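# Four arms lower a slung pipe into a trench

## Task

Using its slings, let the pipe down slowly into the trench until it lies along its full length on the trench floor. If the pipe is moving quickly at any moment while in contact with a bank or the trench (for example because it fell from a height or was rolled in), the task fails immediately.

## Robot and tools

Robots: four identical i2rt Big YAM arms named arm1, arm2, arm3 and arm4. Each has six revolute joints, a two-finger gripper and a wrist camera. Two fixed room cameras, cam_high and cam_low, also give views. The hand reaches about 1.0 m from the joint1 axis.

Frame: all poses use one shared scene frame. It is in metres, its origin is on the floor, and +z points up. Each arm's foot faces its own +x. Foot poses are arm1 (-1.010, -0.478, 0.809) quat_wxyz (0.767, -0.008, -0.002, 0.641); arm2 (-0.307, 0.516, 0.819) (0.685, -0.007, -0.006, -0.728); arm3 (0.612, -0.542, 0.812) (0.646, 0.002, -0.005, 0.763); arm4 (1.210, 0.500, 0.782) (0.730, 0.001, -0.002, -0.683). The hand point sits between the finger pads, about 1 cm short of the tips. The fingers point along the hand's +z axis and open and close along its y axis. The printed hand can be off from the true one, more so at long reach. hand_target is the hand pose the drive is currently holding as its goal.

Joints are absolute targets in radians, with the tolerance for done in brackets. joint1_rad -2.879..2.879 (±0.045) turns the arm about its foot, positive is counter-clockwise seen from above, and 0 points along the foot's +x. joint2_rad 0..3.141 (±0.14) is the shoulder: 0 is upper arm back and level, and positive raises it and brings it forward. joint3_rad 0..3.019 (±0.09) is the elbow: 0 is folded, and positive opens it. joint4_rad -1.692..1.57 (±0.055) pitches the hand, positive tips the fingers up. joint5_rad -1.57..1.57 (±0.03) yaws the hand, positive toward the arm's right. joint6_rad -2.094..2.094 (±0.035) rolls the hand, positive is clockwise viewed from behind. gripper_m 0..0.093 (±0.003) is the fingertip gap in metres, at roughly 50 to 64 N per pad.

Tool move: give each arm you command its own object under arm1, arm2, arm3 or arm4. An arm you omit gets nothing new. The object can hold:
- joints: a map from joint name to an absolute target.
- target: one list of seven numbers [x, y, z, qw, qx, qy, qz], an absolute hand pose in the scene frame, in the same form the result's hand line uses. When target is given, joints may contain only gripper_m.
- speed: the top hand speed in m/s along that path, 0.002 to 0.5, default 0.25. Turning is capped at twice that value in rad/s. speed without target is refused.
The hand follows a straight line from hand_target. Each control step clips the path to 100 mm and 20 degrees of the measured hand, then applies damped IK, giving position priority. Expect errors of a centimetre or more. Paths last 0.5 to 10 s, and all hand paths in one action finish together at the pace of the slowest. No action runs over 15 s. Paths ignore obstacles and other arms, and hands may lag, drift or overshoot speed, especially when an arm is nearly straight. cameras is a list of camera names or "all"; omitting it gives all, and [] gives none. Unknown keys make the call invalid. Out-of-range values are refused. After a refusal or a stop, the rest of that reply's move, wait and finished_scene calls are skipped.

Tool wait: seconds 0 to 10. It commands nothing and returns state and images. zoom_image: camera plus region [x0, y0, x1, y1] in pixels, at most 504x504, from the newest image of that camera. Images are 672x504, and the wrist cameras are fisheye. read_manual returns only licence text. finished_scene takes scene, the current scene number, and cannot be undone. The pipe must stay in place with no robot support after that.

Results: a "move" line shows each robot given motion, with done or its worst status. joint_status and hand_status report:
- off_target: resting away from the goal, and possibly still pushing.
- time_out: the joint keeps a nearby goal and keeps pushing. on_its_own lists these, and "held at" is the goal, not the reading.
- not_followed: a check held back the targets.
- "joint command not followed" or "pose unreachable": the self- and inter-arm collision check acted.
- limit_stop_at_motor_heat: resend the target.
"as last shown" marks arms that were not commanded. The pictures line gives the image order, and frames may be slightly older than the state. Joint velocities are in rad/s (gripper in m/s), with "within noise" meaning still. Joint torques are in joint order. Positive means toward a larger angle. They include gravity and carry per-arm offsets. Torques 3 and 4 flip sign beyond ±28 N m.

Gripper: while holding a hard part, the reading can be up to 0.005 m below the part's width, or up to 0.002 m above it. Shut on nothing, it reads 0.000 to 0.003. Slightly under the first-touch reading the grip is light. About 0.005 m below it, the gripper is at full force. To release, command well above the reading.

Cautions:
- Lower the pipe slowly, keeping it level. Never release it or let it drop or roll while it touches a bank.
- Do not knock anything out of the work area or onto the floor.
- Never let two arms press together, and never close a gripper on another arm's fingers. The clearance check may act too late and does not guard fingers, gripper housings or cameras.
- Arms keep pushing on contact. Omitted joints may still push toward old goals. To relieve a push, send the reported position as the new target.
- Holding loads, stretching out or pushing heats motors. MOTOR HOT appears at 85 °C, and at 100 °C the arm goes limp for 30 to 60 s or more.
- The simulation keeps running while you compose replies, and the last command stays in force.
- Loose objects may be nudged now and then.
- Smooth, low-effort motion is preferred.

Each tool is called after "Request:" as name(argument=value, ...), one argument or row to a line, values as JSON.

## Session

Request:
move(
)

Scene clock: 0.00 s.
Joint torques (N m): no reading
Heat: arm1: hottest joint2_rad 30 °C; arm2: hottest joint3_rad 29 °C; arm3: hottest joint2_rad 29 °C; arm4: hottest joint3_rad 29 °C.
Joint velocities: within noise
arm1.joint_positions: joint1_rad=+0.181 joint2_rad=+0.602 joint3_rad=+1.316 joint4_rad=-1.375 joint5_rad=-0.192 joint6_rad=-0.163 gripper_m=+0.09396
arm1.joint_status: not commanded
arm1.hand: x=-1.0501 y=-0.2454 z=+1.3080 quat_wxyz=(-0.278, +0.713, -0.545, -0.341) (m; scene frame)
arm1.hand_target: x=-1.0502 y=-0.2475 z=+1.3183 quat_wxyz=(-0.286, +0.710, -0.541, -0.348) (m; scene frame)
arm1.hand_status: not commanded
arm2.joint_positions: joint1_rad=-0.039 joint2_rad=+0.499 joint3_rad=+1.459 joint4_rad=-1.321 joint5_rad=-0.112 joint6_rad=+0.052 gripper_m=+0.09396
arm2.joint_status: not commanded
arm2.hand: x=-0.3042 y=+0.3551 z=+1.4198 quat_wxyz=(-0.429, -0.599, -0.556, +0.384) (m; scene frame)
arm2.hand_target: x=-0.3038 y=+0.3587 z=+1.4302 quat_wxyz=(-0.436, -0.593, -0.552, +0.392) (m; scene frame)
arm2.hand_status: not commanded
arm3.joint_positions: joint1_rad=+0.407 joint2_rad=+0.468 joint3_rad=+1.336 joint4_rad=-1.245 joint5_rad=-0.228 joint6_rad=-0.247 gripper_m=+0.09396
arm3.joint_status: not commanded
arm3.hand: x=+0.4772 y=-0.4122 z=+1.3771 quat_wxyz=(-0.254, +0.787, -0.239, -0.508) (m; scene frame)
arm3.hand_target: x=+0.4794 y=-0.4157 z=+1.3869 quat_wxyz=(-0.260, +0.782, -0.236, -0.516) (m; scene frame)
arm3.hand_status: not commanded
arm4.joint_positions: joint1_rad=+0.227 joint2_rad=+0.629 joint3_rad=+1.327 joint4_rad=-1.242 joint5_rad=-0.022 joint6_rad=+0.203 gripper_m=+0.09396
arm4.joint_status: not commanded
arm4.hand: x=+1.2851 y=+0.2546 z=+1.3092 quat_wxyz=(-0.429, -0.584, -0.645, +0.243) (m; scene frame)
arm4.hand_target: x=+1.2844 y=+0.2567 z=+1.3242 quat_wxyz=(-0.441, -0.578, -0.639, +0.250) (m; scene frame)
arm4.hand_status: not commanded
pictures: arm1_cam_wrist, arm2_cam_wrist, arm3_cam_wrist, arm4_cam_wrist, cam_high, cam_low

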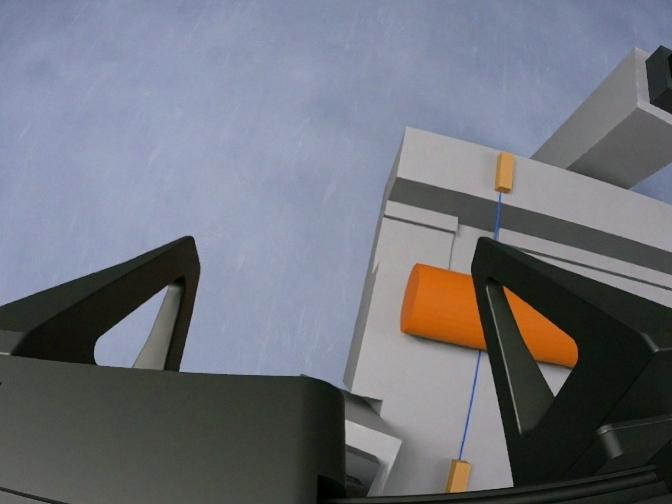

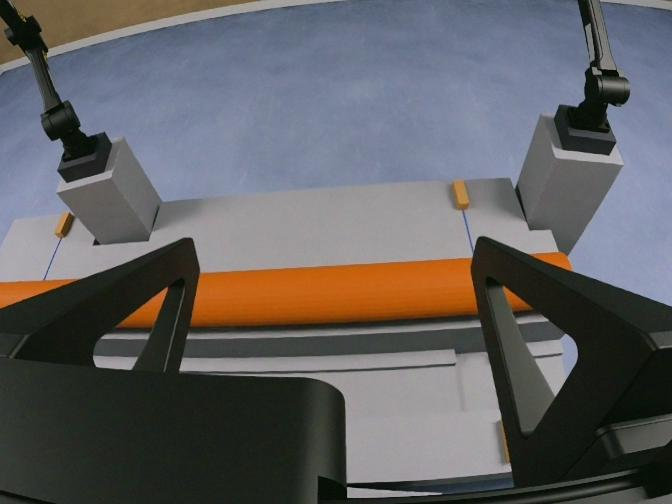

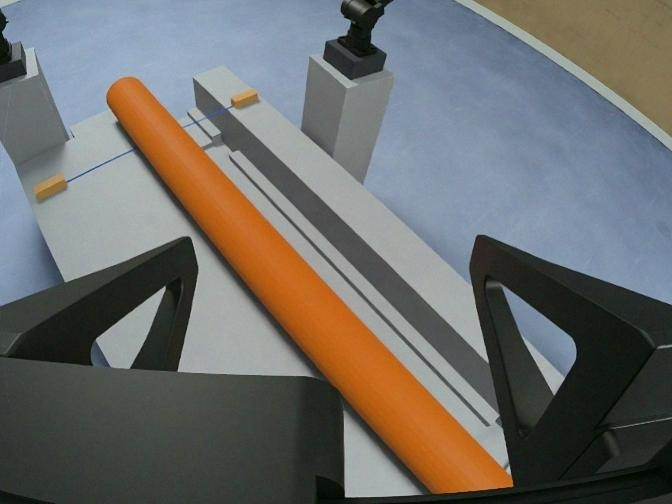

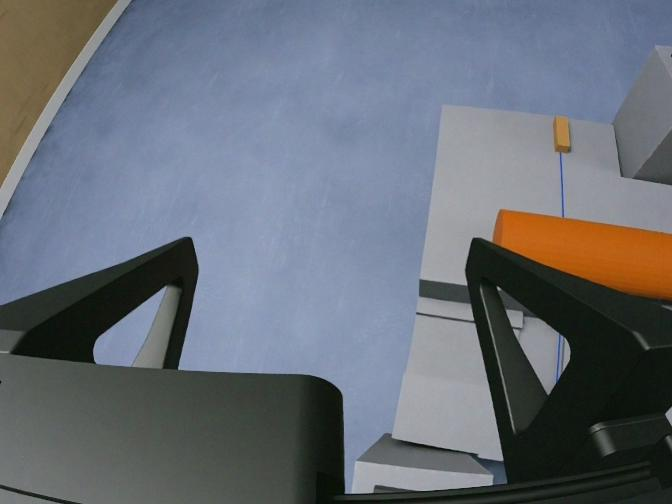

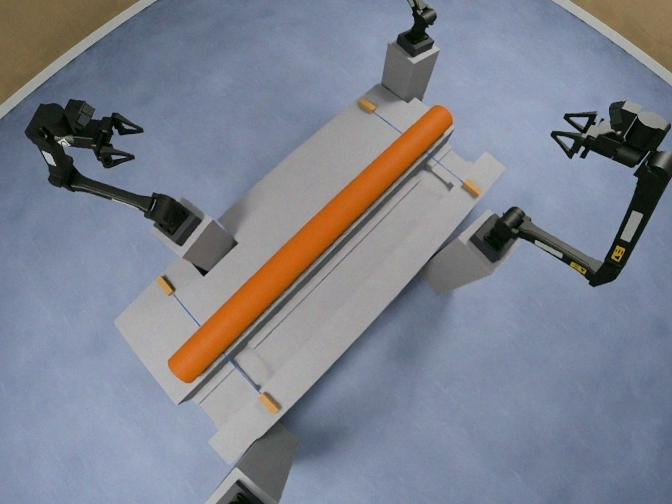

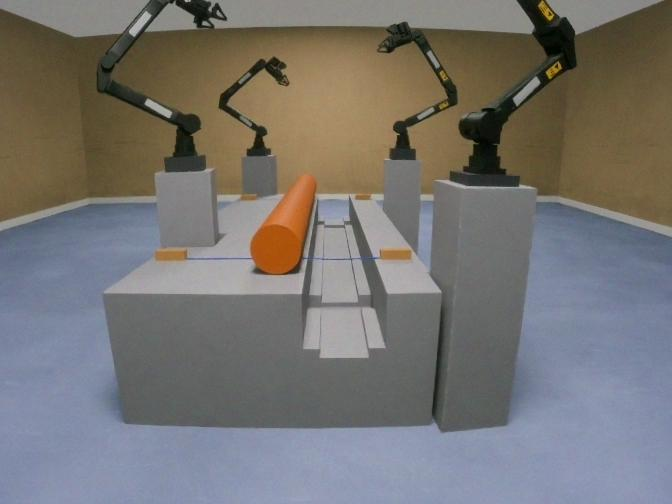

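Request:
move(
  arm1={"target": [-0.648, -0.465, 0.80, 0, 0.7071, -0.7071, 0], "speed": 0.3},
  arm2={"target": [-0.692, 0.265, 0.80, 0, 0.7071, 0.7071, 0], "speed": 0.3},
  arm3={"joints": {"joint1_rad": -1.5, "joint2_rad": 1.5, "joint3_rad": 0.6, "joint4_rad": -0.67, "joint5_rad": 0.0, "joint6_rad": -1.35}},
  arm4={"target": [0.905, 0.262, 0.80, 0, 0.7071, 0.7071, 0], "speed": 0.3},
  cameras=[],
)

Request:
move(
  arm1={"target": [-0.648, -0.478, 0.59, 0, 0.7071, -0.7071, 0], "speed": 0.25},
  arm2={"target": [-0.692, 0.275, 0.597, 0, 0.7071, 0.7071, 0], "speed": 0.25},
  arm3={"target": [0.922, -0.50, 0.592, 0, 0.7071, -0.7071, 0], "speed": 0.25},
  arm4={"target": [0.905, 0.272, 0.595, 0, 0.7071, 0.7071, 0], "speed": 0.25},
)

Scene clock: 14.10 s.
Joint torques (N m): arm1=[-0.62 -10.93 8.83 0.92 0.01 -0.11] | arm2=[0.38 -16.56 10.65 -0.2 -0.06 0.06] | arm3=[1.2 -10.11 5.34 0.32 -0.27 -0.06] | arm4=[-0.32 -12.28 9.21 0.59 0.07 -0.02]
Heat: arm1: hottest joint2_rad 30 °C; arm2: hottest joint3_rad 31 °C; arm3: hottest joint2_rad 29 °C; arm4: hottest joint3_rad 31 °C.
move: arm1 off_target; arm2 off_target; arm3 done; arm4 off_target
Joint velocities: within noise
arm1.joint_positions: joint1_rad=-1.352 joint2_rad=+1.591 joint3_rad=+0.759 joint4_rad=-0.794 joint5_rad=-0.011 joint6_rad=-1.531 gripper_m=+0.09396
arm1.joint_status: not commanded
arm1.hand: x=-0.6692 y=-0.4631 z=+0.7933 quat_wxyz=(+0.015, +0.707, -0.707, -0.015) (m; scene frame)
arm1.hand_target: x=-0.6487 y=-0.4651 z=+0.8005 quat_wxyz=(+0.000, +0.707, -0.707, +0.000) (m; scene frame)
arm1.hand_status: off_target (0.022 m and 2.4 deg from the pose sent, 0.684 m and 54.2 deg at the start; a joint's target at an end of its range on 14 of 99 steps)
arm2.joint_positions: joint1_rad=-0.940 joint2_rad=+1.832 joint3_rad=+1.035 joint4_rad=-0.846 joint5_rad=+0.011 joint6_rad=-0.980 gripper_m=+0.09396
arm2.joint_status: not commanded
arm2.hand: x=-0.6739 y=+0.2833 z=+0.7844 quat_wxyz=(-0.007, -0.714, -0.700, -0.030) (m; scene frame)
arm2.hand_target: x=-0.6911 y=+0.2654 z=+0.8006 quat_wxyz=(+0.000, -0.707, -0.707, +0.000) (m; scene frame)
arm2.hand_status: off_target (0.030 m and 3.7 deg from the pose sent, 0.737 m and 70.5 deg at the start)
arm3.joint_positions: joint1_rad=-1.500 joint2_rad=+1.491 joint3_rad=+0.600 joint4_rad=-0.677 joint5_rad=+0.001 joint6_rad=-1.343 gripper_m=+0.09397
arm3.joint_status: all done
arm3.hand: x=+0.9040 y=-0.4726 z=+0.7841 quat_wxyz=(-0.005, +0.710, -0.704, -0.001) (m; scene frame)
arm3.hand_target: x=+0.9043 y=-0.4724 z=+0.7815 quat_wxyz=(-0.005, +0.712, -0.702, -0.002) (m; scene frame)
arm3.hand_status: not commanded
arm4.joint_positions: joint1_rad=-0.962 joint2_rad=+1.589 joint3_rad=+0.837 joint4_rad=-0.890 joint5_rad=+0.004 joint6_rad=-0.890 gripper_m=+0.09396
arm4.joint_status: not commanded
arm4.hand: x=+0.9297 y=+0.2771 z=+0.7828 quat_wxyz=(-0.004, -0.709, -0.705, -0.037) (m; scene frame)
arm4.hand_target: x=+0.9058 y=+0.2627 z=+0.8009 quat_wxyz=(+0.000, -0.707, -0.707, +0.000) (m; scene frame)
arm4.hand_status: off_target (0.034 m and 4.3 deg from the pose sent, 0.635 m and 59.3 deg at the start)
pictures: none
No camera images: "cameras" was empty.

Scene clock: 15.73 s.
Joint torques (N m): arm1=[-0.44 -13.33 2.55 0.88 0 -0.11] | arm2=[-1.38 -18.84 5.5 -0.03 -0.08 0.03] | arm3=[0.56 -15.91 1.02 0.42 -0.11 -0.06] | arm4=[-0.44 -15.09 3.3 0.68 0.06 -0.01]
Heat: arm1: hottest joint2_rad 30 °C; arm2: hottest joint3_rad 31 °C; arm3: hottest joint2_rad 29 °C; arm4: hottest joint3_rad 31 °C.
move: arm1 done; arm2 off_target; arm3 done; arm4 off_target
Joint velocities: within noise
arm1.joint_positions: joint1_rad=-1.381 joint2_rad=+2.184 joint3_rad=+0.781 joint4_rad=-0.196 joint5_rad=-0.011 joint6_rad=-1.558 gripper_m=+0.09396
arm1.joint_status: not commanded
arm1.hand: x=-0.6554 y=-0.4748 z=+0.5923 quat_wxyz=(+0.005, +0.706, -0.708, -0.006) (m; scene frame)
arm1.hand_target: x=-0.6480 y=-0.4779 z=+0.5902 quat_wxyz=(+0.000, +0.707, -0.707, +0.000) (m; scene frame)
arm1.hand_status: done (0.008 m and 0.9 deg from the pose sent, 0.205 m and 2.4 deg at the start)
arm2.joint_positions: joint1_rad=-0.940 joint2_rad=+2.287 joint3_rad=+1.044 joint4_rad=-0.389 joint5_rad=+0.012 joint6_rad=-1.005 gripper_m=+0.09396
arm2.joint_status: not commanded
arm2.hand: x=-0.6703 y=+0.2827 z=+0.5883 quat_wxyz=(-0.006, -0.705, -0.708, -0.025) (m; scene frame)
arm2.hand_target: x=-0.6916 y=+0.2753 z=+0.5975 quat_wxyz=(+0.000, -0.707, -0.707, +0.000) (m; scene frame)
arm2.hand_status: off_target (0.025 m and 2.9 deg from the pose sent, 0.188 m and 3.7 deg at the start)
arm3.joint_positions: joint1_rad=-1.593 joint2_rad=+2.165 joint3_rad=+0.649 joint4_rad=-0.073 joint5_rad=+0.007 joint6_rad=-1.427 gripper_m=+0.09397
arm3.joint_status: not commanded
arm3.hand: x=+0.9165 y=-0.4981 z=+0.5923 quat_wxyz=(+0.005, +0.707, -0.707, -0.005) (m; scene frame)
arm3.hand_target: x=+0.9219 y=-0.5001 z=+0.5920 quat_wxyz=(+0.000, +0.707, -0.707, +0.000) (m; scene frame)
arm3.hand_status: done (0.006 m and 0.8 deg from the pose sent, 0.195 m and 0.8 deg at the start)
arm4.joint_positions: joint1_rad=-0.983 joint2_rad=+2.106 joint3_rad=+0.800 joint4_rad=-0.307 joint5_rad=+0.005 joint6_rad=-0.913 gripper_m=+0.09396
arm4.joint_status: not commanded
arm4.hand: x=+0.9218 y=+0.2795 z=+0.5885 quat_wxyz=(-0.003, -0.708, -0.706, -0.022) (m; scene frame)
arm4.hand_target: x=+0.9051 y=+0.2722 z=+0.5953 quat_wxyz=(+0.000, -0.707, -0.707, +0.000) (m; scene frame)
arm4.hand_status: off_target (0.020 m and 2.5 deg from the pose sent, 0.190 m and 4.3 deg at the start)
pictures: arm1_cam_wrist, arm2_cam_wrist, arm3_cam_wrist, arm4_cam_wrist, cam_high, cam_low

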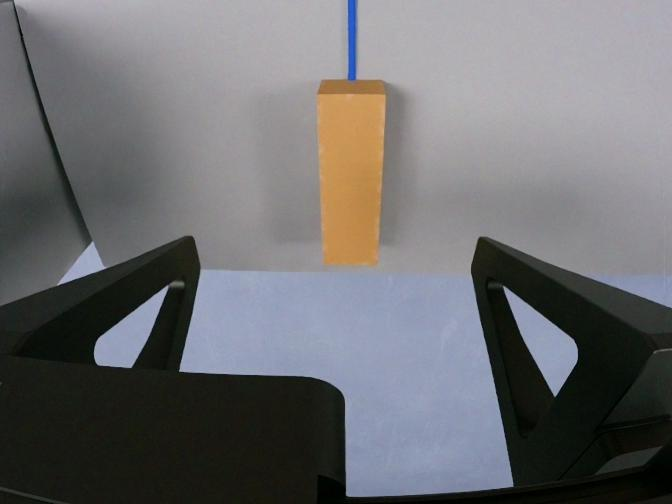

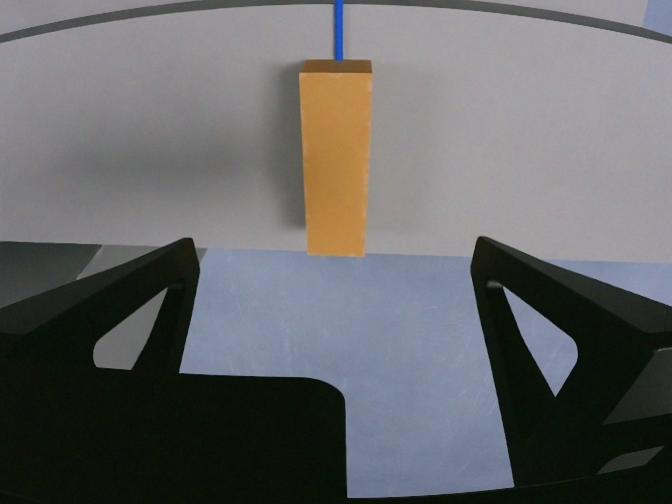

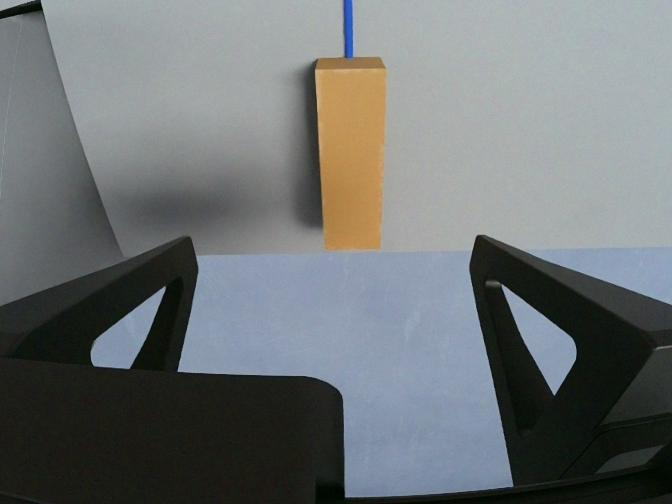

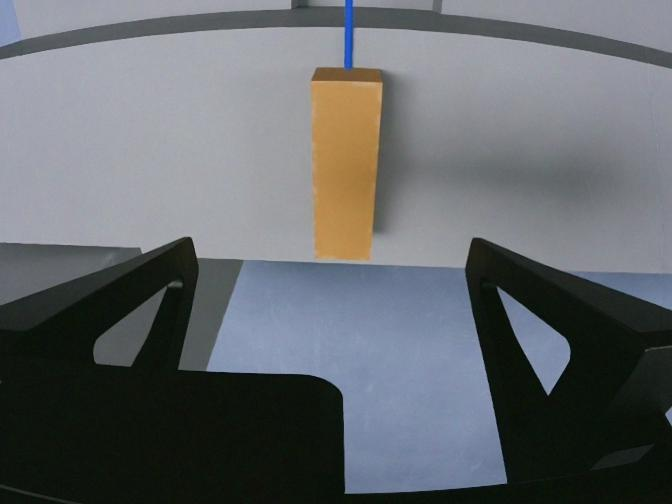

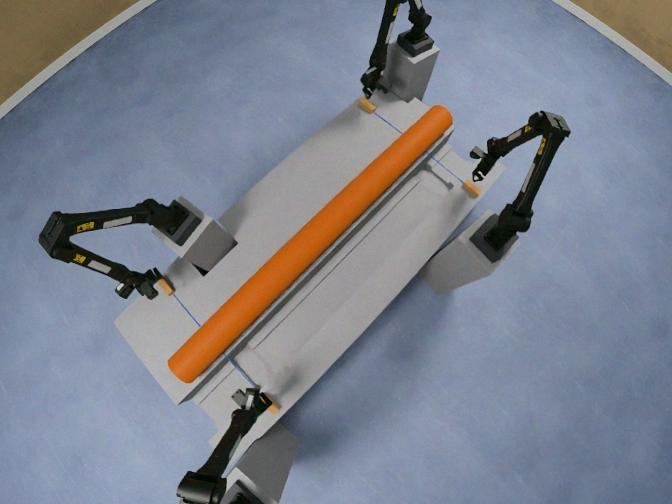

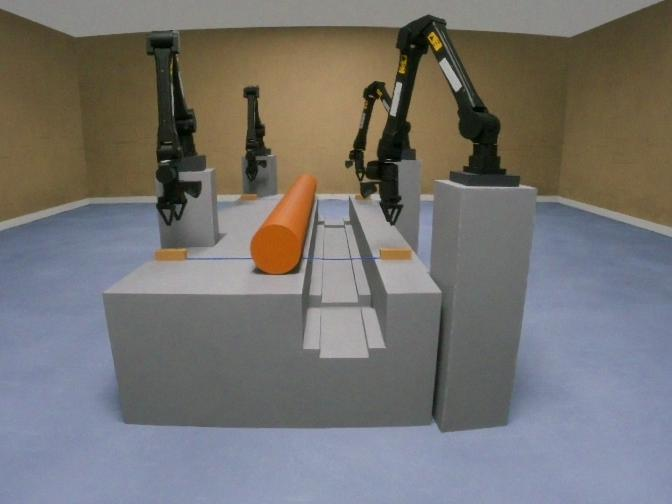

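Request:
move(
  arm1={"target": [-0.652, -0.482, 0.478, 0, 0.7071, -0.7071, 0], "speed": 0.15},
  arm2={"target": [-0.680, 0.2745, 0.484, 0, 0.7071, 0.7071, 0], "speed": 0.15},
  arm3={"target": [0.919, -0.496, 0.481, 0, 0.7071, -0.7071, 0], "speed": 0.15},
  arm4={"target": [0.9045, 0.272, 0.486, 0, 0.7071, 0.7071, 0], "speed": 0.15},
  cameras=[],
)

Request:
move(
  arm1={"joints": {"gripper_m": 0.015}},
  arm2={"joints": {"gripper_m": 0.015}},
  arm3={"joints": {"gripper_m": 0.015}},
  arm4={"joints": {"gripper_m": 0.015}},
)

Scene clock: 33.63 s.
Joint torques (N m): arm1=[-0.85 -14.92 0.53 0.88 0 -0.08] | arm2=[-0.5 -18.61 3.33 0.08 -0.11 0.18] | arm3=[1.38 -16.73 -0.88 0.42 -0.12 0.07] | arm4=[-0.44 -15.33 1.32 0.66 0.04 -0.01]
Heat: arm1: hottest joint2_rad 31 °C; arm2: hottest joint2_rad 32 °C; arm3: hottest joint2_rad 29 °C; arm4: hottest joint3_rad 31 °C.
move: arm1 done; arm2 off_target; arm3 done; arm4 off_target
Joint velocities: within noise
arm1.joint_positions: joint1_rad=-1.389 joint2_rad=+2.509 joint3_rad=+0.919 joint4_rad=+0.010 joint5_rad=-0.011 joint6_rad=-1.566 gripper_m=+0.09396
arm1.joint_status: not commanded
arm1.hand: x=-0.6483 y=-0.4784 z=+0.4857 quat_wxyz=(-0.002, +0.707, -0.708, +0.001) (m; scene frame)
arm1.hand_target: x=-0.6521 y=-0.4819 z=+0.4782 quat_wxyz=(+0.000, +0.707, -0.707, +0.000) (m; scene frame)
arm1.hand_status: done (0.009 m and 0.3 deg from the pose sent, 0.115 m and 0.9 deg at the start)
arm2.joint_positions: joint1_rad=-0.940 joint2_rad=+2.563 joint3_rad=+1.153 joint4_rad=-0.204 joint5_rad=+0.012 joint6_rad=-1.005 gripper_m=+0.09396
arm2.joint_status: not commanded
arm2.hand: x=-0.6679 y=+0.2825 z=+0.4821 quat_wxyz=(-0.004, -0.705, -0.709, -0.016) (m; scene frame)
arm2.hand_target: x=-0.6798 y=+0.2746 z=+0.4843 quat_wxyz=(+0.000, -0.707, -0.707, +0.000) (m; scene frame)
arm2.hand_status: off_target (0.015 m and 1.9 deg from the pose sent, 0.105 m and 2.9 deg at the start)
arm3.joint_positions: joint1_rad=-1.593 joint2_rad=+2.524 joint3_rad=+0.801 joint4_rad=+0.148 joint5_rad=+0.007 joint6_rad=-1.428 gripper_m=+0.09397
arm3.joint_status: not commanded
arm3.hand: x=+0.9209 y=-0.4964 z=+0.4844 quat_wxyz=(-0.001, +0.707, -0.707, -0.001) (m; scene frame)
arm3.hand_target: x=+0.9191 y=-0.4961 z=+0.4811 quat_wxyz=(+0.000, +0.707, -0.707, +0.000) (m; scene frame)
arm3.hand_status: done (0.004 m and 0.1 deg from the pose sent, 0.111 m and 0.8 deg at the start)
arm4.joint_positions: joint1_rad=-0.984 joint2_rad=+2.417 joint3_rad=+0.915 joint4_rad=-0.093 joint5_rad=+0.005 joint6_rad=-0.916 gripper_m=+0.09396
arm4.joint_status: not commanded
arm4.hand: x=+0.9154 y=+0.2746 z=+0.4852 quat_wxyz=(-0.002, -0.708, -0.706, -0.013) (m; scene frame)
arm4.hand_target: x=+0.9046 y=+0.2721 z=+0.4862 quat_wxyz=(+0.000, -0.707, -0.707, +0.000) (m; scene frame)
arm4.hand_status: off_target (0.011 m and 1.5 deg from the pose sent, 0.104 m and 2.6 deg at the start)
pictures: none
No camera images: "cameras" was empty.

Scene clock: 34.30 s.
Joint torques (N m): arm1=[-1.26 -14.33 0.39 0.83 -0.04 -0.13] | arm2=[-0.44 -18.55 3.32 0.02 -0.09 0.19] | arm3=[1.49 -16.73 -0.9 0.4 -0.13 0.07] | arm4=[-0.5 -15.38 1.4 0.65 0.07 0.01]
Heat: arm1: hottest joint2_rad 31 °C; arm2: hottest joint2_rad 32 °C; arm3: hottest joint2_rad 30 °C; arm4: hottest joint3_rad 31 °C.
move: arm1 off_target; arm2 off_target; arm3 off_target; arm4 off_target
Joint velocities: within noise
arm1.joint_positions: joint1_rad=-1.389 joint2_rad=+2.509 joint3_rad=+0.919 joint4_rad=+0.010 joint5_rad=-0.011 joint6_rad=-1.567 gripper_m=+0.03219
arm1.joint_status: gripper_m off_target (ended at +0.03222, target +0.01500)
arm1.hand: x=-0.6481 y=-0.4784 z=+0.4857 quat_wxyz=(-0.002, +0.707, -0.707, +0.001) (m; scene frame)
arm1.hand_target: x=-0.6521 y=-0.4819 z=+0.4782 quat_wxyz=(+0.000, +0.707, -0.707, +0.000) (m; scene frame)
arm1.hand_status: not commanded
arm2.joint_positions: joint1_rad=-0.940 joint2_rad=+2.563 joint3_rad=+1.153 joint4_rad=-0.203 joint5_rad=+0.012 joint6_rad=-1.005 gripper_m=+0.03416
arm2.joint_status: gripper_m off_target (ended at +0.03419, target +0.01500)
arm2.hand: x=-0.6684 y=+0.2821 z=+0.4821 quat_wxyz=(-0.004, -0.706, -0.709, -0.015) (m; scene frame)
arm2.hand_target: x=-0.6799 y=+0.2745 z=+0.4843 quat_wxyz=(+0.000, -0.707, -0.707, +0.000) (m; scene frame)
arm2.hand_status: not commanded
arm3.joint_positions: joint1_rad=-1.593 joint2_rad=+2.524 joint3_rad=+0.801 joint4_rad=+0.149 joint5_rad=+0.007 joint6_rad=-1.428 gripper_m=+0.03375
arm3.joint_status: gripper_m off_target (ended at +0.03378, target +0.01500)
arm3.hand: x=+0.9211 y=-0.4964 z=+0.4844 quat_wxyz=(-0.001, +0.707, -0.707, -0.001) (m; scene frame)
arm3.hand_target: x=+0.9191 y=-0.4961 z=+0.4811 quat_wxyz=(+0.000, +0.707, -0.707, +0.000) (m; scene frame)
arm3.hand_status: not commanded
arm4.joint_positions: joint1_rad=-0.985 joint2_rad=+2.417 joint3_rad=+0.915 joint4_rad=-0.093 joint5_rad=+0.004 joint6_rad=-0.917 gripper_m=+0.03432
arm4.joint_status: gripper_m off_target (ended at +0.03435, target +0.01500)
arm4.hand: x=+0.9153 y=+0.2746 z=+0.4852 quat_wxyz=(-0.002, -0.708, -0.706, -0.012) (m; scene frame)
arm4.hand_target: x=+0.9045 y=+0.2722 z=+0.4862 quat_wxyz=(+0.000, -0.707, -0.707, +0.000) (m; scene frame)
arm4.hand_status: not commanded
pictures: arm1_cam_wrist, arm2_cam_wrist, arm3_cam_wrist, arm4_cam_wrist, cam_high, cam_low

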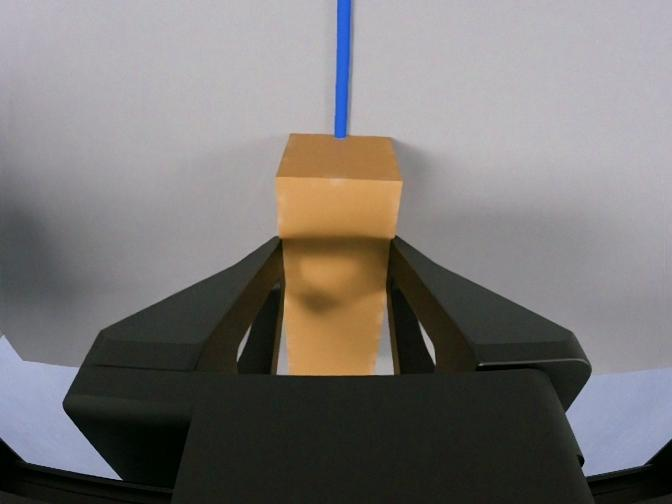

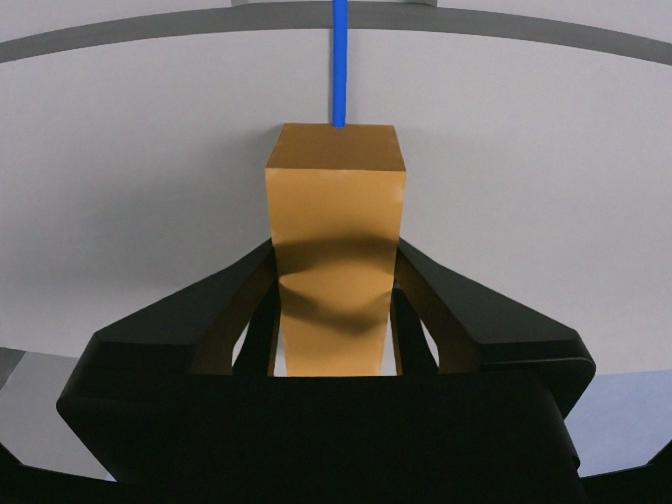

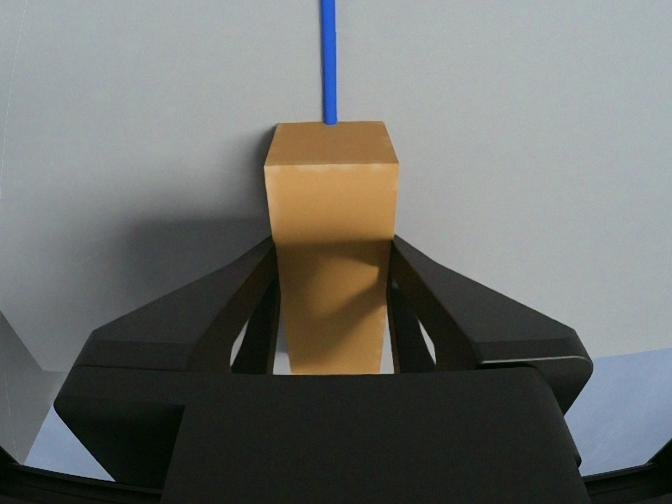

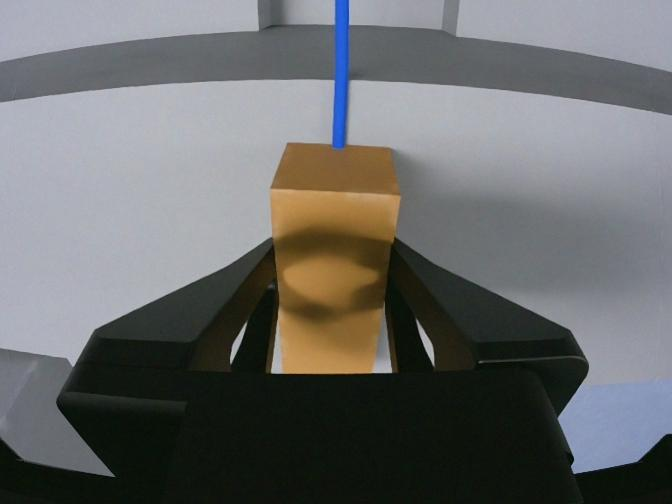

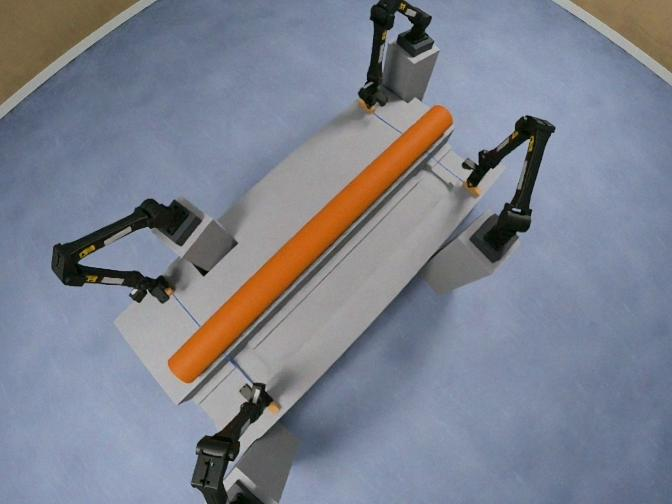

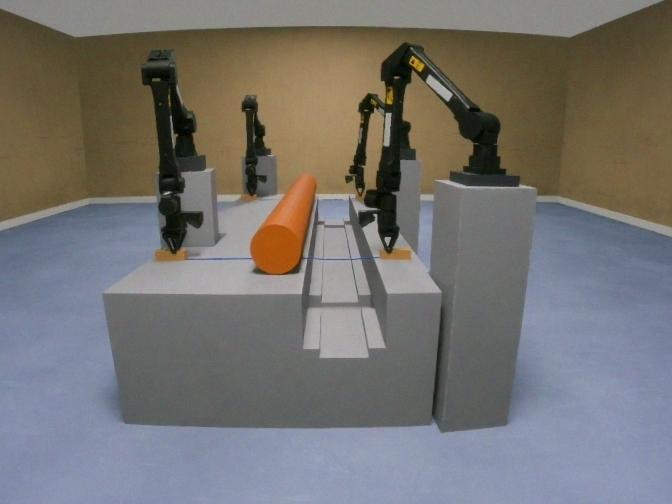

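Request:
move(
  arm1={"target": [-0.637, -0.291, 0.737, 0, 0.7071, -0.7071, 0], "speed": 0.2},
  arm2={"target": [-0.673, 0.02, 0.786, 0, 0.7055, 0.7055, -0.066], "speed": 0.2},
  arm3={"target": [0.93, -0.289, 0.74, 0, 0.7071, -0.7071, 0], "speed": 0.2},
  arm4={"target": [0.907, 0.02, 0.797, 0, 0.7055, 0.7055, -0.066], "speed": 0.2},
  cameras=[],
)

Request:
move(
  arm1={"target": [-0.635, -0.288, 0.85, 0, 0.7071, -0.7071, 0], "speed": 0.07},
  arm2={"target": [-0.673, 0.014, 0.91, 0, 0.7055, 0.7055, -0.066], "speed": 0.07},
  arm3={"target": [0.932, -0.285, 0.845, 0, 0.7071, -0.7071, 0], "speed": 0.07},
  arm4={"target": [0.905, 0.014, 0.92, 0, 0.7055, 0.7055, -0.066], "speed": 0.07},
  cameras=["cam_low", "cam_high"],
)

Scene clock: 51.40 s.
Joint torques (N m): arm1=[0.21 -15.15 7.24 0.05 -0.08 0.11] | arm2=[-0.03 -22.01 12.23 -0.7 -0.02 0.21] | arm3=[1.49 -17.85 6.49 -0.4 -0.24 0.09] | arm4=[0.73 -20.37 10.48 -0.06 0.11 0.32]
Heat: arm1: hottest joint2_rad 31 °C; arm2: hottest joint2_rad 34 °C; arm3: hottest joint2_rad 31 °C; arm4: hottest joint3_rad 30 °C.
move: arm1 off_target; arm2 off_target; arm3 off_target; arm4 off_target
Joint velocities: within noise
arm1.joint_positions: joint1_rad=-0.932 joint2_rad=+1.853 joint3_rad=+0.891 joint4_rad=-0.637 joint5_rad=-0.015 joint6_rad=-1.119 gripper_m=+0.03222
arm1.joint_status: not commanded
arm1.hand: x=-0.6484 y=-0.2978 z=+0.7282 quat_wxyz=(+0.010, +0.710, -0.704, -0.003) (m; scene frame)
arm1.hand_target: x=-0.6371 y=-0.2910 z=+0.7371 quat_wxyz=(+0.000, +0.707, -0.707, +0.000) (m; scene frame)
arm1.hand_status: off_target (0.016 m and 1.3 deg from the pose sent, 0.314 m and 0.3 deg at the start)
arm2.joint_positions: joint1_rad=-0.572 joint2_rad=+2.122 joint3_rad=+1.452 joint4_rad=-0.832 joint5_rad=+0.026 joint6_rad=-0.637 gripper_m=+0.03416
arm2.joint_status: not commanded
arm2.hand: x=-0.6630 y=+0.0388 z=+0.7633 quat_wxyz=(+0.003, -0.706, -0.707, +0.043) (m; scene frame)
arm2.hand_target: x=-0.6723 y=+0.0208 z=+0.7864 quat_wxyz=(+0.000, -0.706, -0.706, +0.066) (m; scene frame)
arm2.hand_status: off_target (0.031 m and 2.7 deg from the pose sent, 0.401 m and 9.3 deg at the start)
arm3.joint_positions: joint1_rad=-1.064 joint2_rad=+1.835 joint3_rad=+0.861 joint4_rad=-0.627 joint5_rad=+0.006 joint6_rad=-0.903 gripper_m=+0.03375
arm3.joint_status: not commanded
arm3.hand: x=+0.9212 y=-0.2977 z=+0.7320 quat_wxyz=(+0.011, +0.709, -0.706, -0.001) (m; scene frame)
arm3.hand_target: x=+0.9299 y=-0.2891 z=+0.7401 quat_wxyz=(+0.000, +0.707, -0.707, +0.000) (m; scene frame)
arm3.hand_status: off_target (0.015 m and 1.3 deg from the pose sent, 0.329 m and 0.1 deg at the start)
arm4.joint_positions: joint1_rad=-0.622 joint2_rad=+1.939 joint3_rad=+1.289 joint4_rad=-0.863 joint5_rad=+0.034 joint6_rad=-0.569 gripper_m=+0.03432
arm4.joint_status: not commanded
arm4.hand: x=+0.9196 y=+0.0444 z=+0.7646 quat_wxyz=(+0.007, -0.702, -0.711, +0.031) (m; scene frame)
arm4.hand_target: x=+0.9078 y=+0.0215 z=+0.7975 quat_wxyz=(+0.000, -0.706, -0.706, +0.066) (m; scene frame)
arm4.hand_status: off_target (0.042 m and 4.1 deg from the pose sent, 0.403 m and 9.0 deg at the start)
pictures: none
No camera images: "cameras" was empty.

Scene clock: 53.77 s.
Joint torques (N m): arm1=[-1.55 -21.19 11.52 -1.54 0.51 0.01] | arm2=[-0.44 -31.44 13.74 -1.47 -0.12 0.13] | arm3=[0.62 -24.06 10.29 -1.88 -0.04 -0.03] | arm4=[0.56 -29.33 11.17 -0.9 0.09 0.26]
Heat: arm1: hottest joint2_rad 32 °C; arm2: hottest joint2_rad 34 °C; arm3: hottest joint2_rad 31 °C; arm4: hottest joint3_rad 31 °C.
move: arm1 off_target; arm2 off_target; arm3 off_target; arm4 off_target
Joint velocities: within noise
arm1.joint_positions: joint1_rad=-0.913 joint2_rad=+1.712 joint3_rad=+0.926 joint4_rad=-0.897 joint5_rad=-0.027 joint6_rad=-1.106 gripper_m=+0.03222
arm1.joint_status: not commanded
arm1.hand: x=-0.6705 y=-0.2972 z=+0.7932 quat_wxyz=(+0.048, +0.710, -0.702, -0.022) (m; scene frame)
arm1.hand_target: x=-0.6379 y=-0.2892 z=+0.8477 quat_wxyz=(+0.000, +0.707, -0.707, +0.000) (m; scene frame)
arm1.hand_status: off_target (0.068 m and 6.1 deg from the pose sent, 0.123 m and 1.3 deg at the start)
arm2.joint_positions: joint1_rad=-0.563 joint2_rad=+2.081 joint3_rad=+1.452 joint4_rad=-0.982 joint5_rad=+0.030 joint6_rad=-0.624 gripper_m=+0.03416
arm2.joint_status: not commanded
arm2.hand: x=-0.6420 y=+0.0603 z=+0.7854 quat_wxyz=(+0.013, -0.707, -0.707, -0.011) (m; scene frame)
arm2.hand_target: x=-0.6613 y=+0.0312 z=+0.8742 quat_wxyz=(+0.000, -0.706, -0.706, +0.066) (m; scene frame)
arm2.hand_status: off_target (0.137 m and 8.9 deg from the pose sent, 0.149 m and 2.7 deg at the start; pose on its path clipped on 40 of 71 steps)
arm3.joint_positions: joint1_rad=-1.048 joint2_rad=+1.703 joint3_rad=+0.904 joint4_rad=-0.886 joint5_rad=+0.002 joint6_rad=-0.884 gripper_m=+0.03375
arm3.joint_status: not commanded
arm3.hand: x=+0.9041 y=-0.3035 z=+0.7941 quat_wxyz=(+0.053, +0.707, -0.706, -0.007) (m; scene frame)
arm3.hand_target: x=+0.9299 y=-0.2865 z=+0.8431 quat_wxyz=(+0.000, +0.707, -0.707, +0.000) (m; scene frame)
arm3.hand_status: off_target (0.061 m and 6.1 deg from the pose sent, 0.114 m and 1.3 deg at the start)
arm4.joint_positions: joint1_rad=-0.618 joint2_rad=+1.916 joint3_rad=+1.301 joint4_rad=-0.994 joint5_rad=+0.034 joint6_rad=-0.561 gripper_m=+0.03432
arm4.joint_status: not commanded
arm4.hand: x=+0.9335 y=+0.0633 z=+0.7800 quat_wxyz=(+0.018, -0.703, -0.710, -0.015) (m; scene frame)
arm4.hand_target: x=+0.9177 y=+0.0358 z=+0.8690 quat_wxyz=(+0.000, -0.706, -0.705, +0.066) (m; scene frame)
arm4.hand_status: off_target (0.151 m and 9.6 deg from the pose sent, 0.159 m and 4.1 deg at the start; pose on its path clipped on 46 of 71 steps)
pictures: cam_high, cam_low

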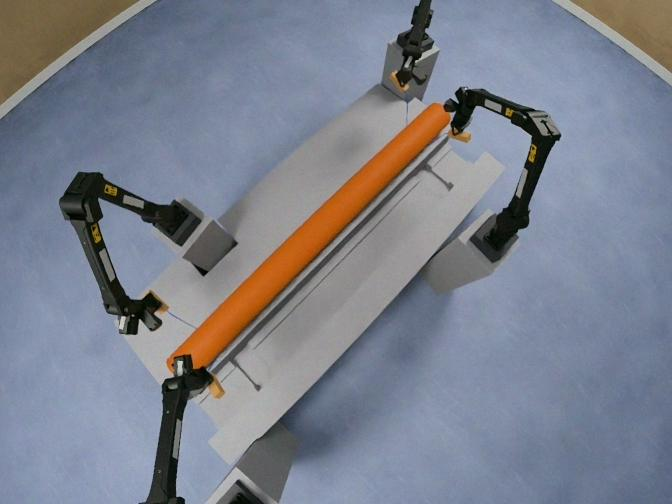

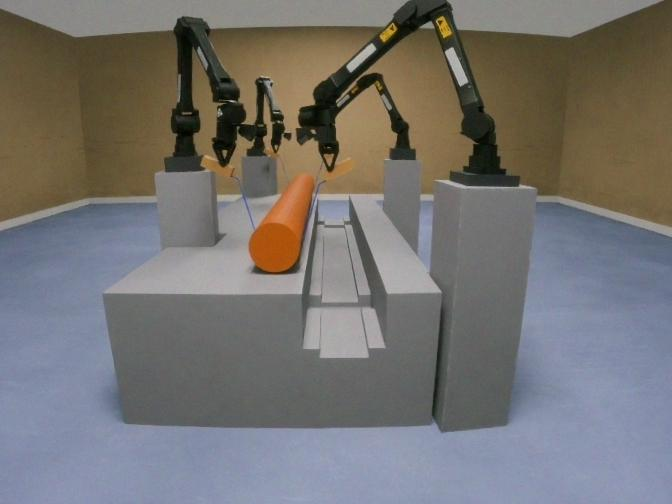

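Request:
move(
  arm1={"target": [-0.635, -0.288, 0.885, 0, 0.7071, -0.7071, 0], "speed": 0.05},
  arm2={"joints": {"joint2_rad": 1.88}},
  arm3={"target": [0.934, -0.285, 0.88, 0, 0.7071, -0.7071, 0], "speed": 0.05},
  arm4={"joints": {"joint2_rad": 1.70}},
  cameras=["cam_low"],
)

Scene clock: 59.43 s.
Joint torques (N m): arm1=[-1.85 -20.84 12.88 -1.62 0.43 -0.03] | arm2=[-0.5 -30.97 14.42 -1.33 -0.09 0.13] | arm3=[0.5 -24.23 11.15 -1.98 -0.01 -0.08] | arm4=[0.44 -27.4 11.67 -0.68 0.12 0.27]
Heat: arm1: hottest joint3_rad 33 °C; arm2: hottest joint2_rad 37 °C; arm3: hottest joint2_rad 31 °C; arm4: hottest joint2_rad 31 °C.
move: arm1 off_target; arm2 done; arm3 off_target; arm4 done
Joint velocities: within noise
arm1.joint_positions: joint1_rad=-0.913 joint2_rad=+1.662 joint3_rad=+0.959 joint4_rad=-0.992 joint5_rad=-0.024 joint6_rad=-1.104 gripper_m=+0.03222
arm1.joint_status: not commanded
arm1.hand: x=-0.6707 y=-0.2974 z=+0.8224 quat_wxyz=(+0.054, +0.710, -0.702, -0.022) (m; scene frame)
arm1.hand_target: x=-0.6387 y=-0.2896 z=+0.8823 quat_wxyz=(+0.000, +0.707, -0.707, +0.001) (m; scene frame)
arm1.hand_status: off_target (0.073 m and 6.7 deg from the pose sent, 0.099 m and 6.1 deg at the start)
arm2.joint_positions: joint1_rad=-0.562 joint2_rad=+1.998 joint3_rad=+1.452 joint4_rad=-0.982 joint5_rad=+0.030 joint6_rad=-0.623 gripper_m=+0.03416
arm2.joint_status: all done
arm2.hand: x=-0.6487 y=+0.0505 z=+0.8313 quat_wxyz=(+0.006, -0.707, -0.706, +0.030) (m; scene frame)
arm2.hand_target: x=-0.6641 y=+0.0279 z=+0.9211 quat_wxyz=(-0.007, -0.704, -0.703, +0.106) (m; scene frame)
arm2.hand_status: not commanded
arm3.joint_positions: joint1_rad=-1.048 joint2_rad=+1.655 joint3_rad=+0.942 joint4_rad=-0.983 joint5_rad=+0.002 joint6_rad=-0.883 gripper_m=+0.03375
arm3.joint_status: not commanded
arm3.hand: x=+0.9060 y=-0.3021 z=+0.8236 quat_wxyz=(+0.057, +0.706, -0.706, -0.007) (m; scene frame)
arm3.hand_target: x=+0.9315 y=-0.2868 z=+0.8777 quat_wxyz=(+0.000, +0.707, -0.707, +0.001) (m; scene frame)
arm3.hand_status: off_target (0.065 m and 6.6 deg from the pose sent, 0.093 m and 6.1 deg at the start)
arm4.joint_positions: joint1_rad=-0.617 joint2_rad=+1.821 joint3_rad=+1.301 joint4_rad=-0.996 joint5_rad=+0.033 joint6_rad=-0.561 gripper_m=+0.03432
arm4.joint_status: all done
arm4.hand: x=+0.9287 y=+0.0546 z=+0.8271 quat_wxyz=(+0.007, -0.704, -0.710, +0.030) (m; scene frame)
arm4.hand_target: x=+0.9167 y=+0.0343 z=+0.9124 quat_wxyz=(-0.010, -0.704, -0.703, +0.106) (m; scene frame)
arm4.hand_status: not commanded
pictures: cam_low

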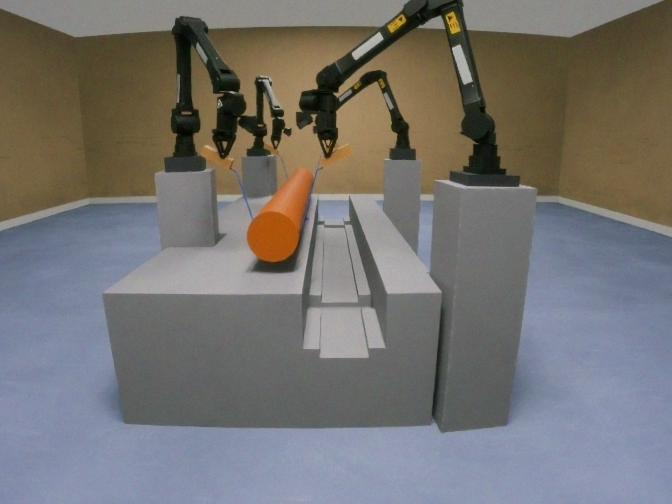

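Request:
move(
  arm1={"target": [-0.637, -0.06, 0.928, 0, 0.7071, -0.7071, 0], "speed": 0.08},
  arm2={"target": [-0.673, 0.256, 0.928, 0, 0.7045, 0.7045, -0.085], "speed": 0.08},
  arm3={"target": [0.932, -0.06, 0.926, 0, 0.7071, -0.7071, 0], "speed": 0.08},
  arm4={"target": [0.90, 0.258, 0.92, 0, 0.7045, 0.7045, -0.085], "speed": 0.08},
  cameras=["cam_low", "cam_high"],
)

Request:
zoom_image(
  camera="cam_low",
  region=[270, 130, 430, 370],
)

Scene clock: 70.87 s.
Joint torques (N m): arm1=[-1.79 -24.41 15.64 -1.47 0.22 0.06] | arm2=[-2.61 -22.59 11.86 -0.83 -0.11 0.02] | arm3=[0.62 -31.79 13.63 -1.87 -0.07 0.03] | arm4=[-1.2 -19.19 10.37 -0.46 0.23 -0.02]
Heat: arm1: hottest joint3_rad 37 °C; arm2: hottest joint2_rad 39 °C; arm3: hottest joint3_rad 33 °C; arm4: hottest joint2_rad 32 °C.
move: arm1 off_target; arm2 off_target; arm3 off_target; arm4 off_target
Joint velocities: within noise
arm1.joint_positions: joint1_rad=-0.543 joint2_rad=+1.909 joint3_rad=+1.442 joint4_rad=-1.217 joint5_rad=-0.023 joint6_rad=-0.740 gripper_m=+0.03223
arm1.joint_status: not commanded
arm1.hand: x=-0.6673 y=-0.0814 z=+0.8588 quat_wxyz=(+0.056, +0.712, -0.700, +0.000) (m; scene frame)
arm1.hand_target: x=-0.6408 y=-0.0643 z=+0.9274 quat_wxyz=(-0.001, +0.707, -0.707, +0.000) (m; scene frame)
arm1.hand_status: off_target (0.079 m and 6.5 deg from the pose sent, 0.262 m and 6.7 deg at the start)
arm2.joint_positions: joint1_rad=-0.867 joint2_rad=+1.614 joint3_rad=+1.017 joint4_rad=-0.945 joint5_rad=-0.015 joint6_rad=-0.942 gripper_m=+0.03416
arm2.joint_status: not commanded
arm2.hand: x=-0.6490 y=+0.2579 z=+0.8700 quat_wxyz=(-0.011, -0.702, -0.712, +0.022) (m; scene frame)
arm2.hand_target: x=-0.6709 y=+0.2569 z=+0.9255 quat_wxyz=(+0.001, -0.705, -0.705, +0.085) (m; scene frame)
arm2.hand_status: off_target (0.063 m and 7.3 deg from the pose sent, 0.228 m and 6.3 deg at the start; pose on its path clipped on 10 of 121 steps)
arm3.joint_positions: joint1_rad=-0.742 joint2_rad=+1.990 joint3_rad=+1.526 joint4_rad=-1.243 joint5_rad=+0.001 joint6_rad=-0.583 gripper_m=+0.03376
arm3.joint_status: not commanded
arm3.hand: x=+0.9100 y=-0.0854 z=+0.8513 quat_wxyz=(+0.062, +0.708, -0.703, +0.012) (m; scene frame)
arm3.hand_target: x=+0.9288 y=-0.0647 z=+0.9249 quat_wxyz=(-0.001, +0.707, -0.707, +0.000) (m; scene frame)
arm3.hand_status: off_target (0.082 m and 7.3 deg from the pose sent, 0.264 m and 6.6 deg at the start)
arm4.joint_positions: joint1_rad=-0.954 joint2_rad=+1.421 joint3_rad=+0.907 joint4_rad=-1.015 joint5_rad=-0.020 joint6_rad=-0.894 gripper_m=+0.03432
arm4.joint_status: not commanded
arm4.hand: x=+0.9201 y=+0.2608 z=+0.8629 quat_wxyz=(-0.010, -0.705, -0.709, +0.021) (m; scene frame)
arm4.hand_target: x=+0.9020 y=+0.2588 z=+0.9169 quat_wxyz=(+0.001, -0.705, -0.704, +0.085) (m; scene frame)
arm4.hand_status: off_target (0.061 m and 7.5 deg from the pose sent, 0.225 m and 6.4 deg at the start)
pictures: cam_high, cam_low

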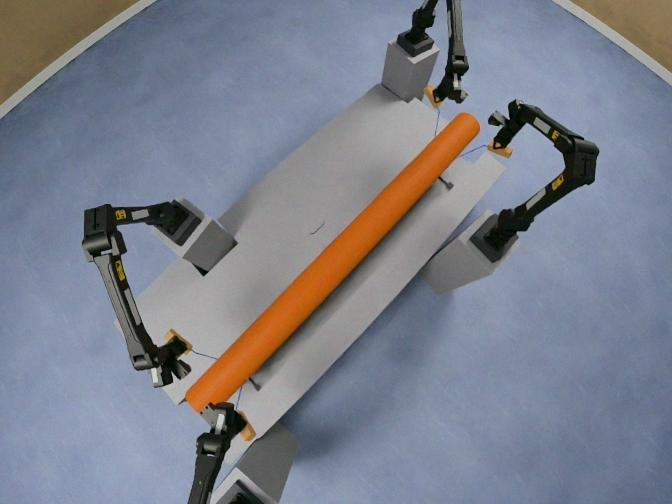

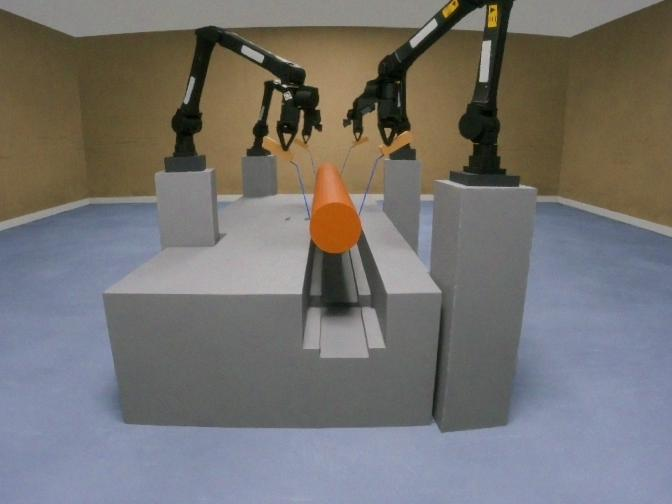

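Scaled by 2.100.

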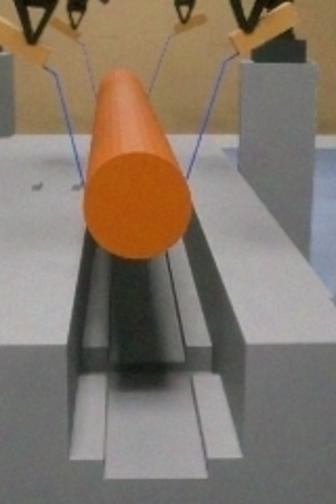

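Request:
zoom_image(
  camera="cam_high",
  region=[390, 80, 530, 220],
)

Request:
zoom_image(
  camera="cam_low",
  region=[290, 130, 390, 230],
)

Scaled by 3.600.

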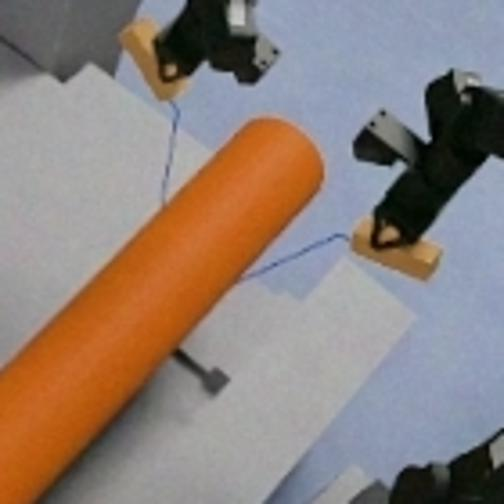

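Scaled by 5.040.

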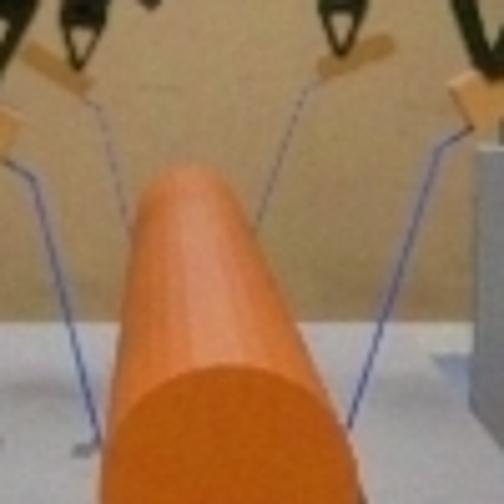

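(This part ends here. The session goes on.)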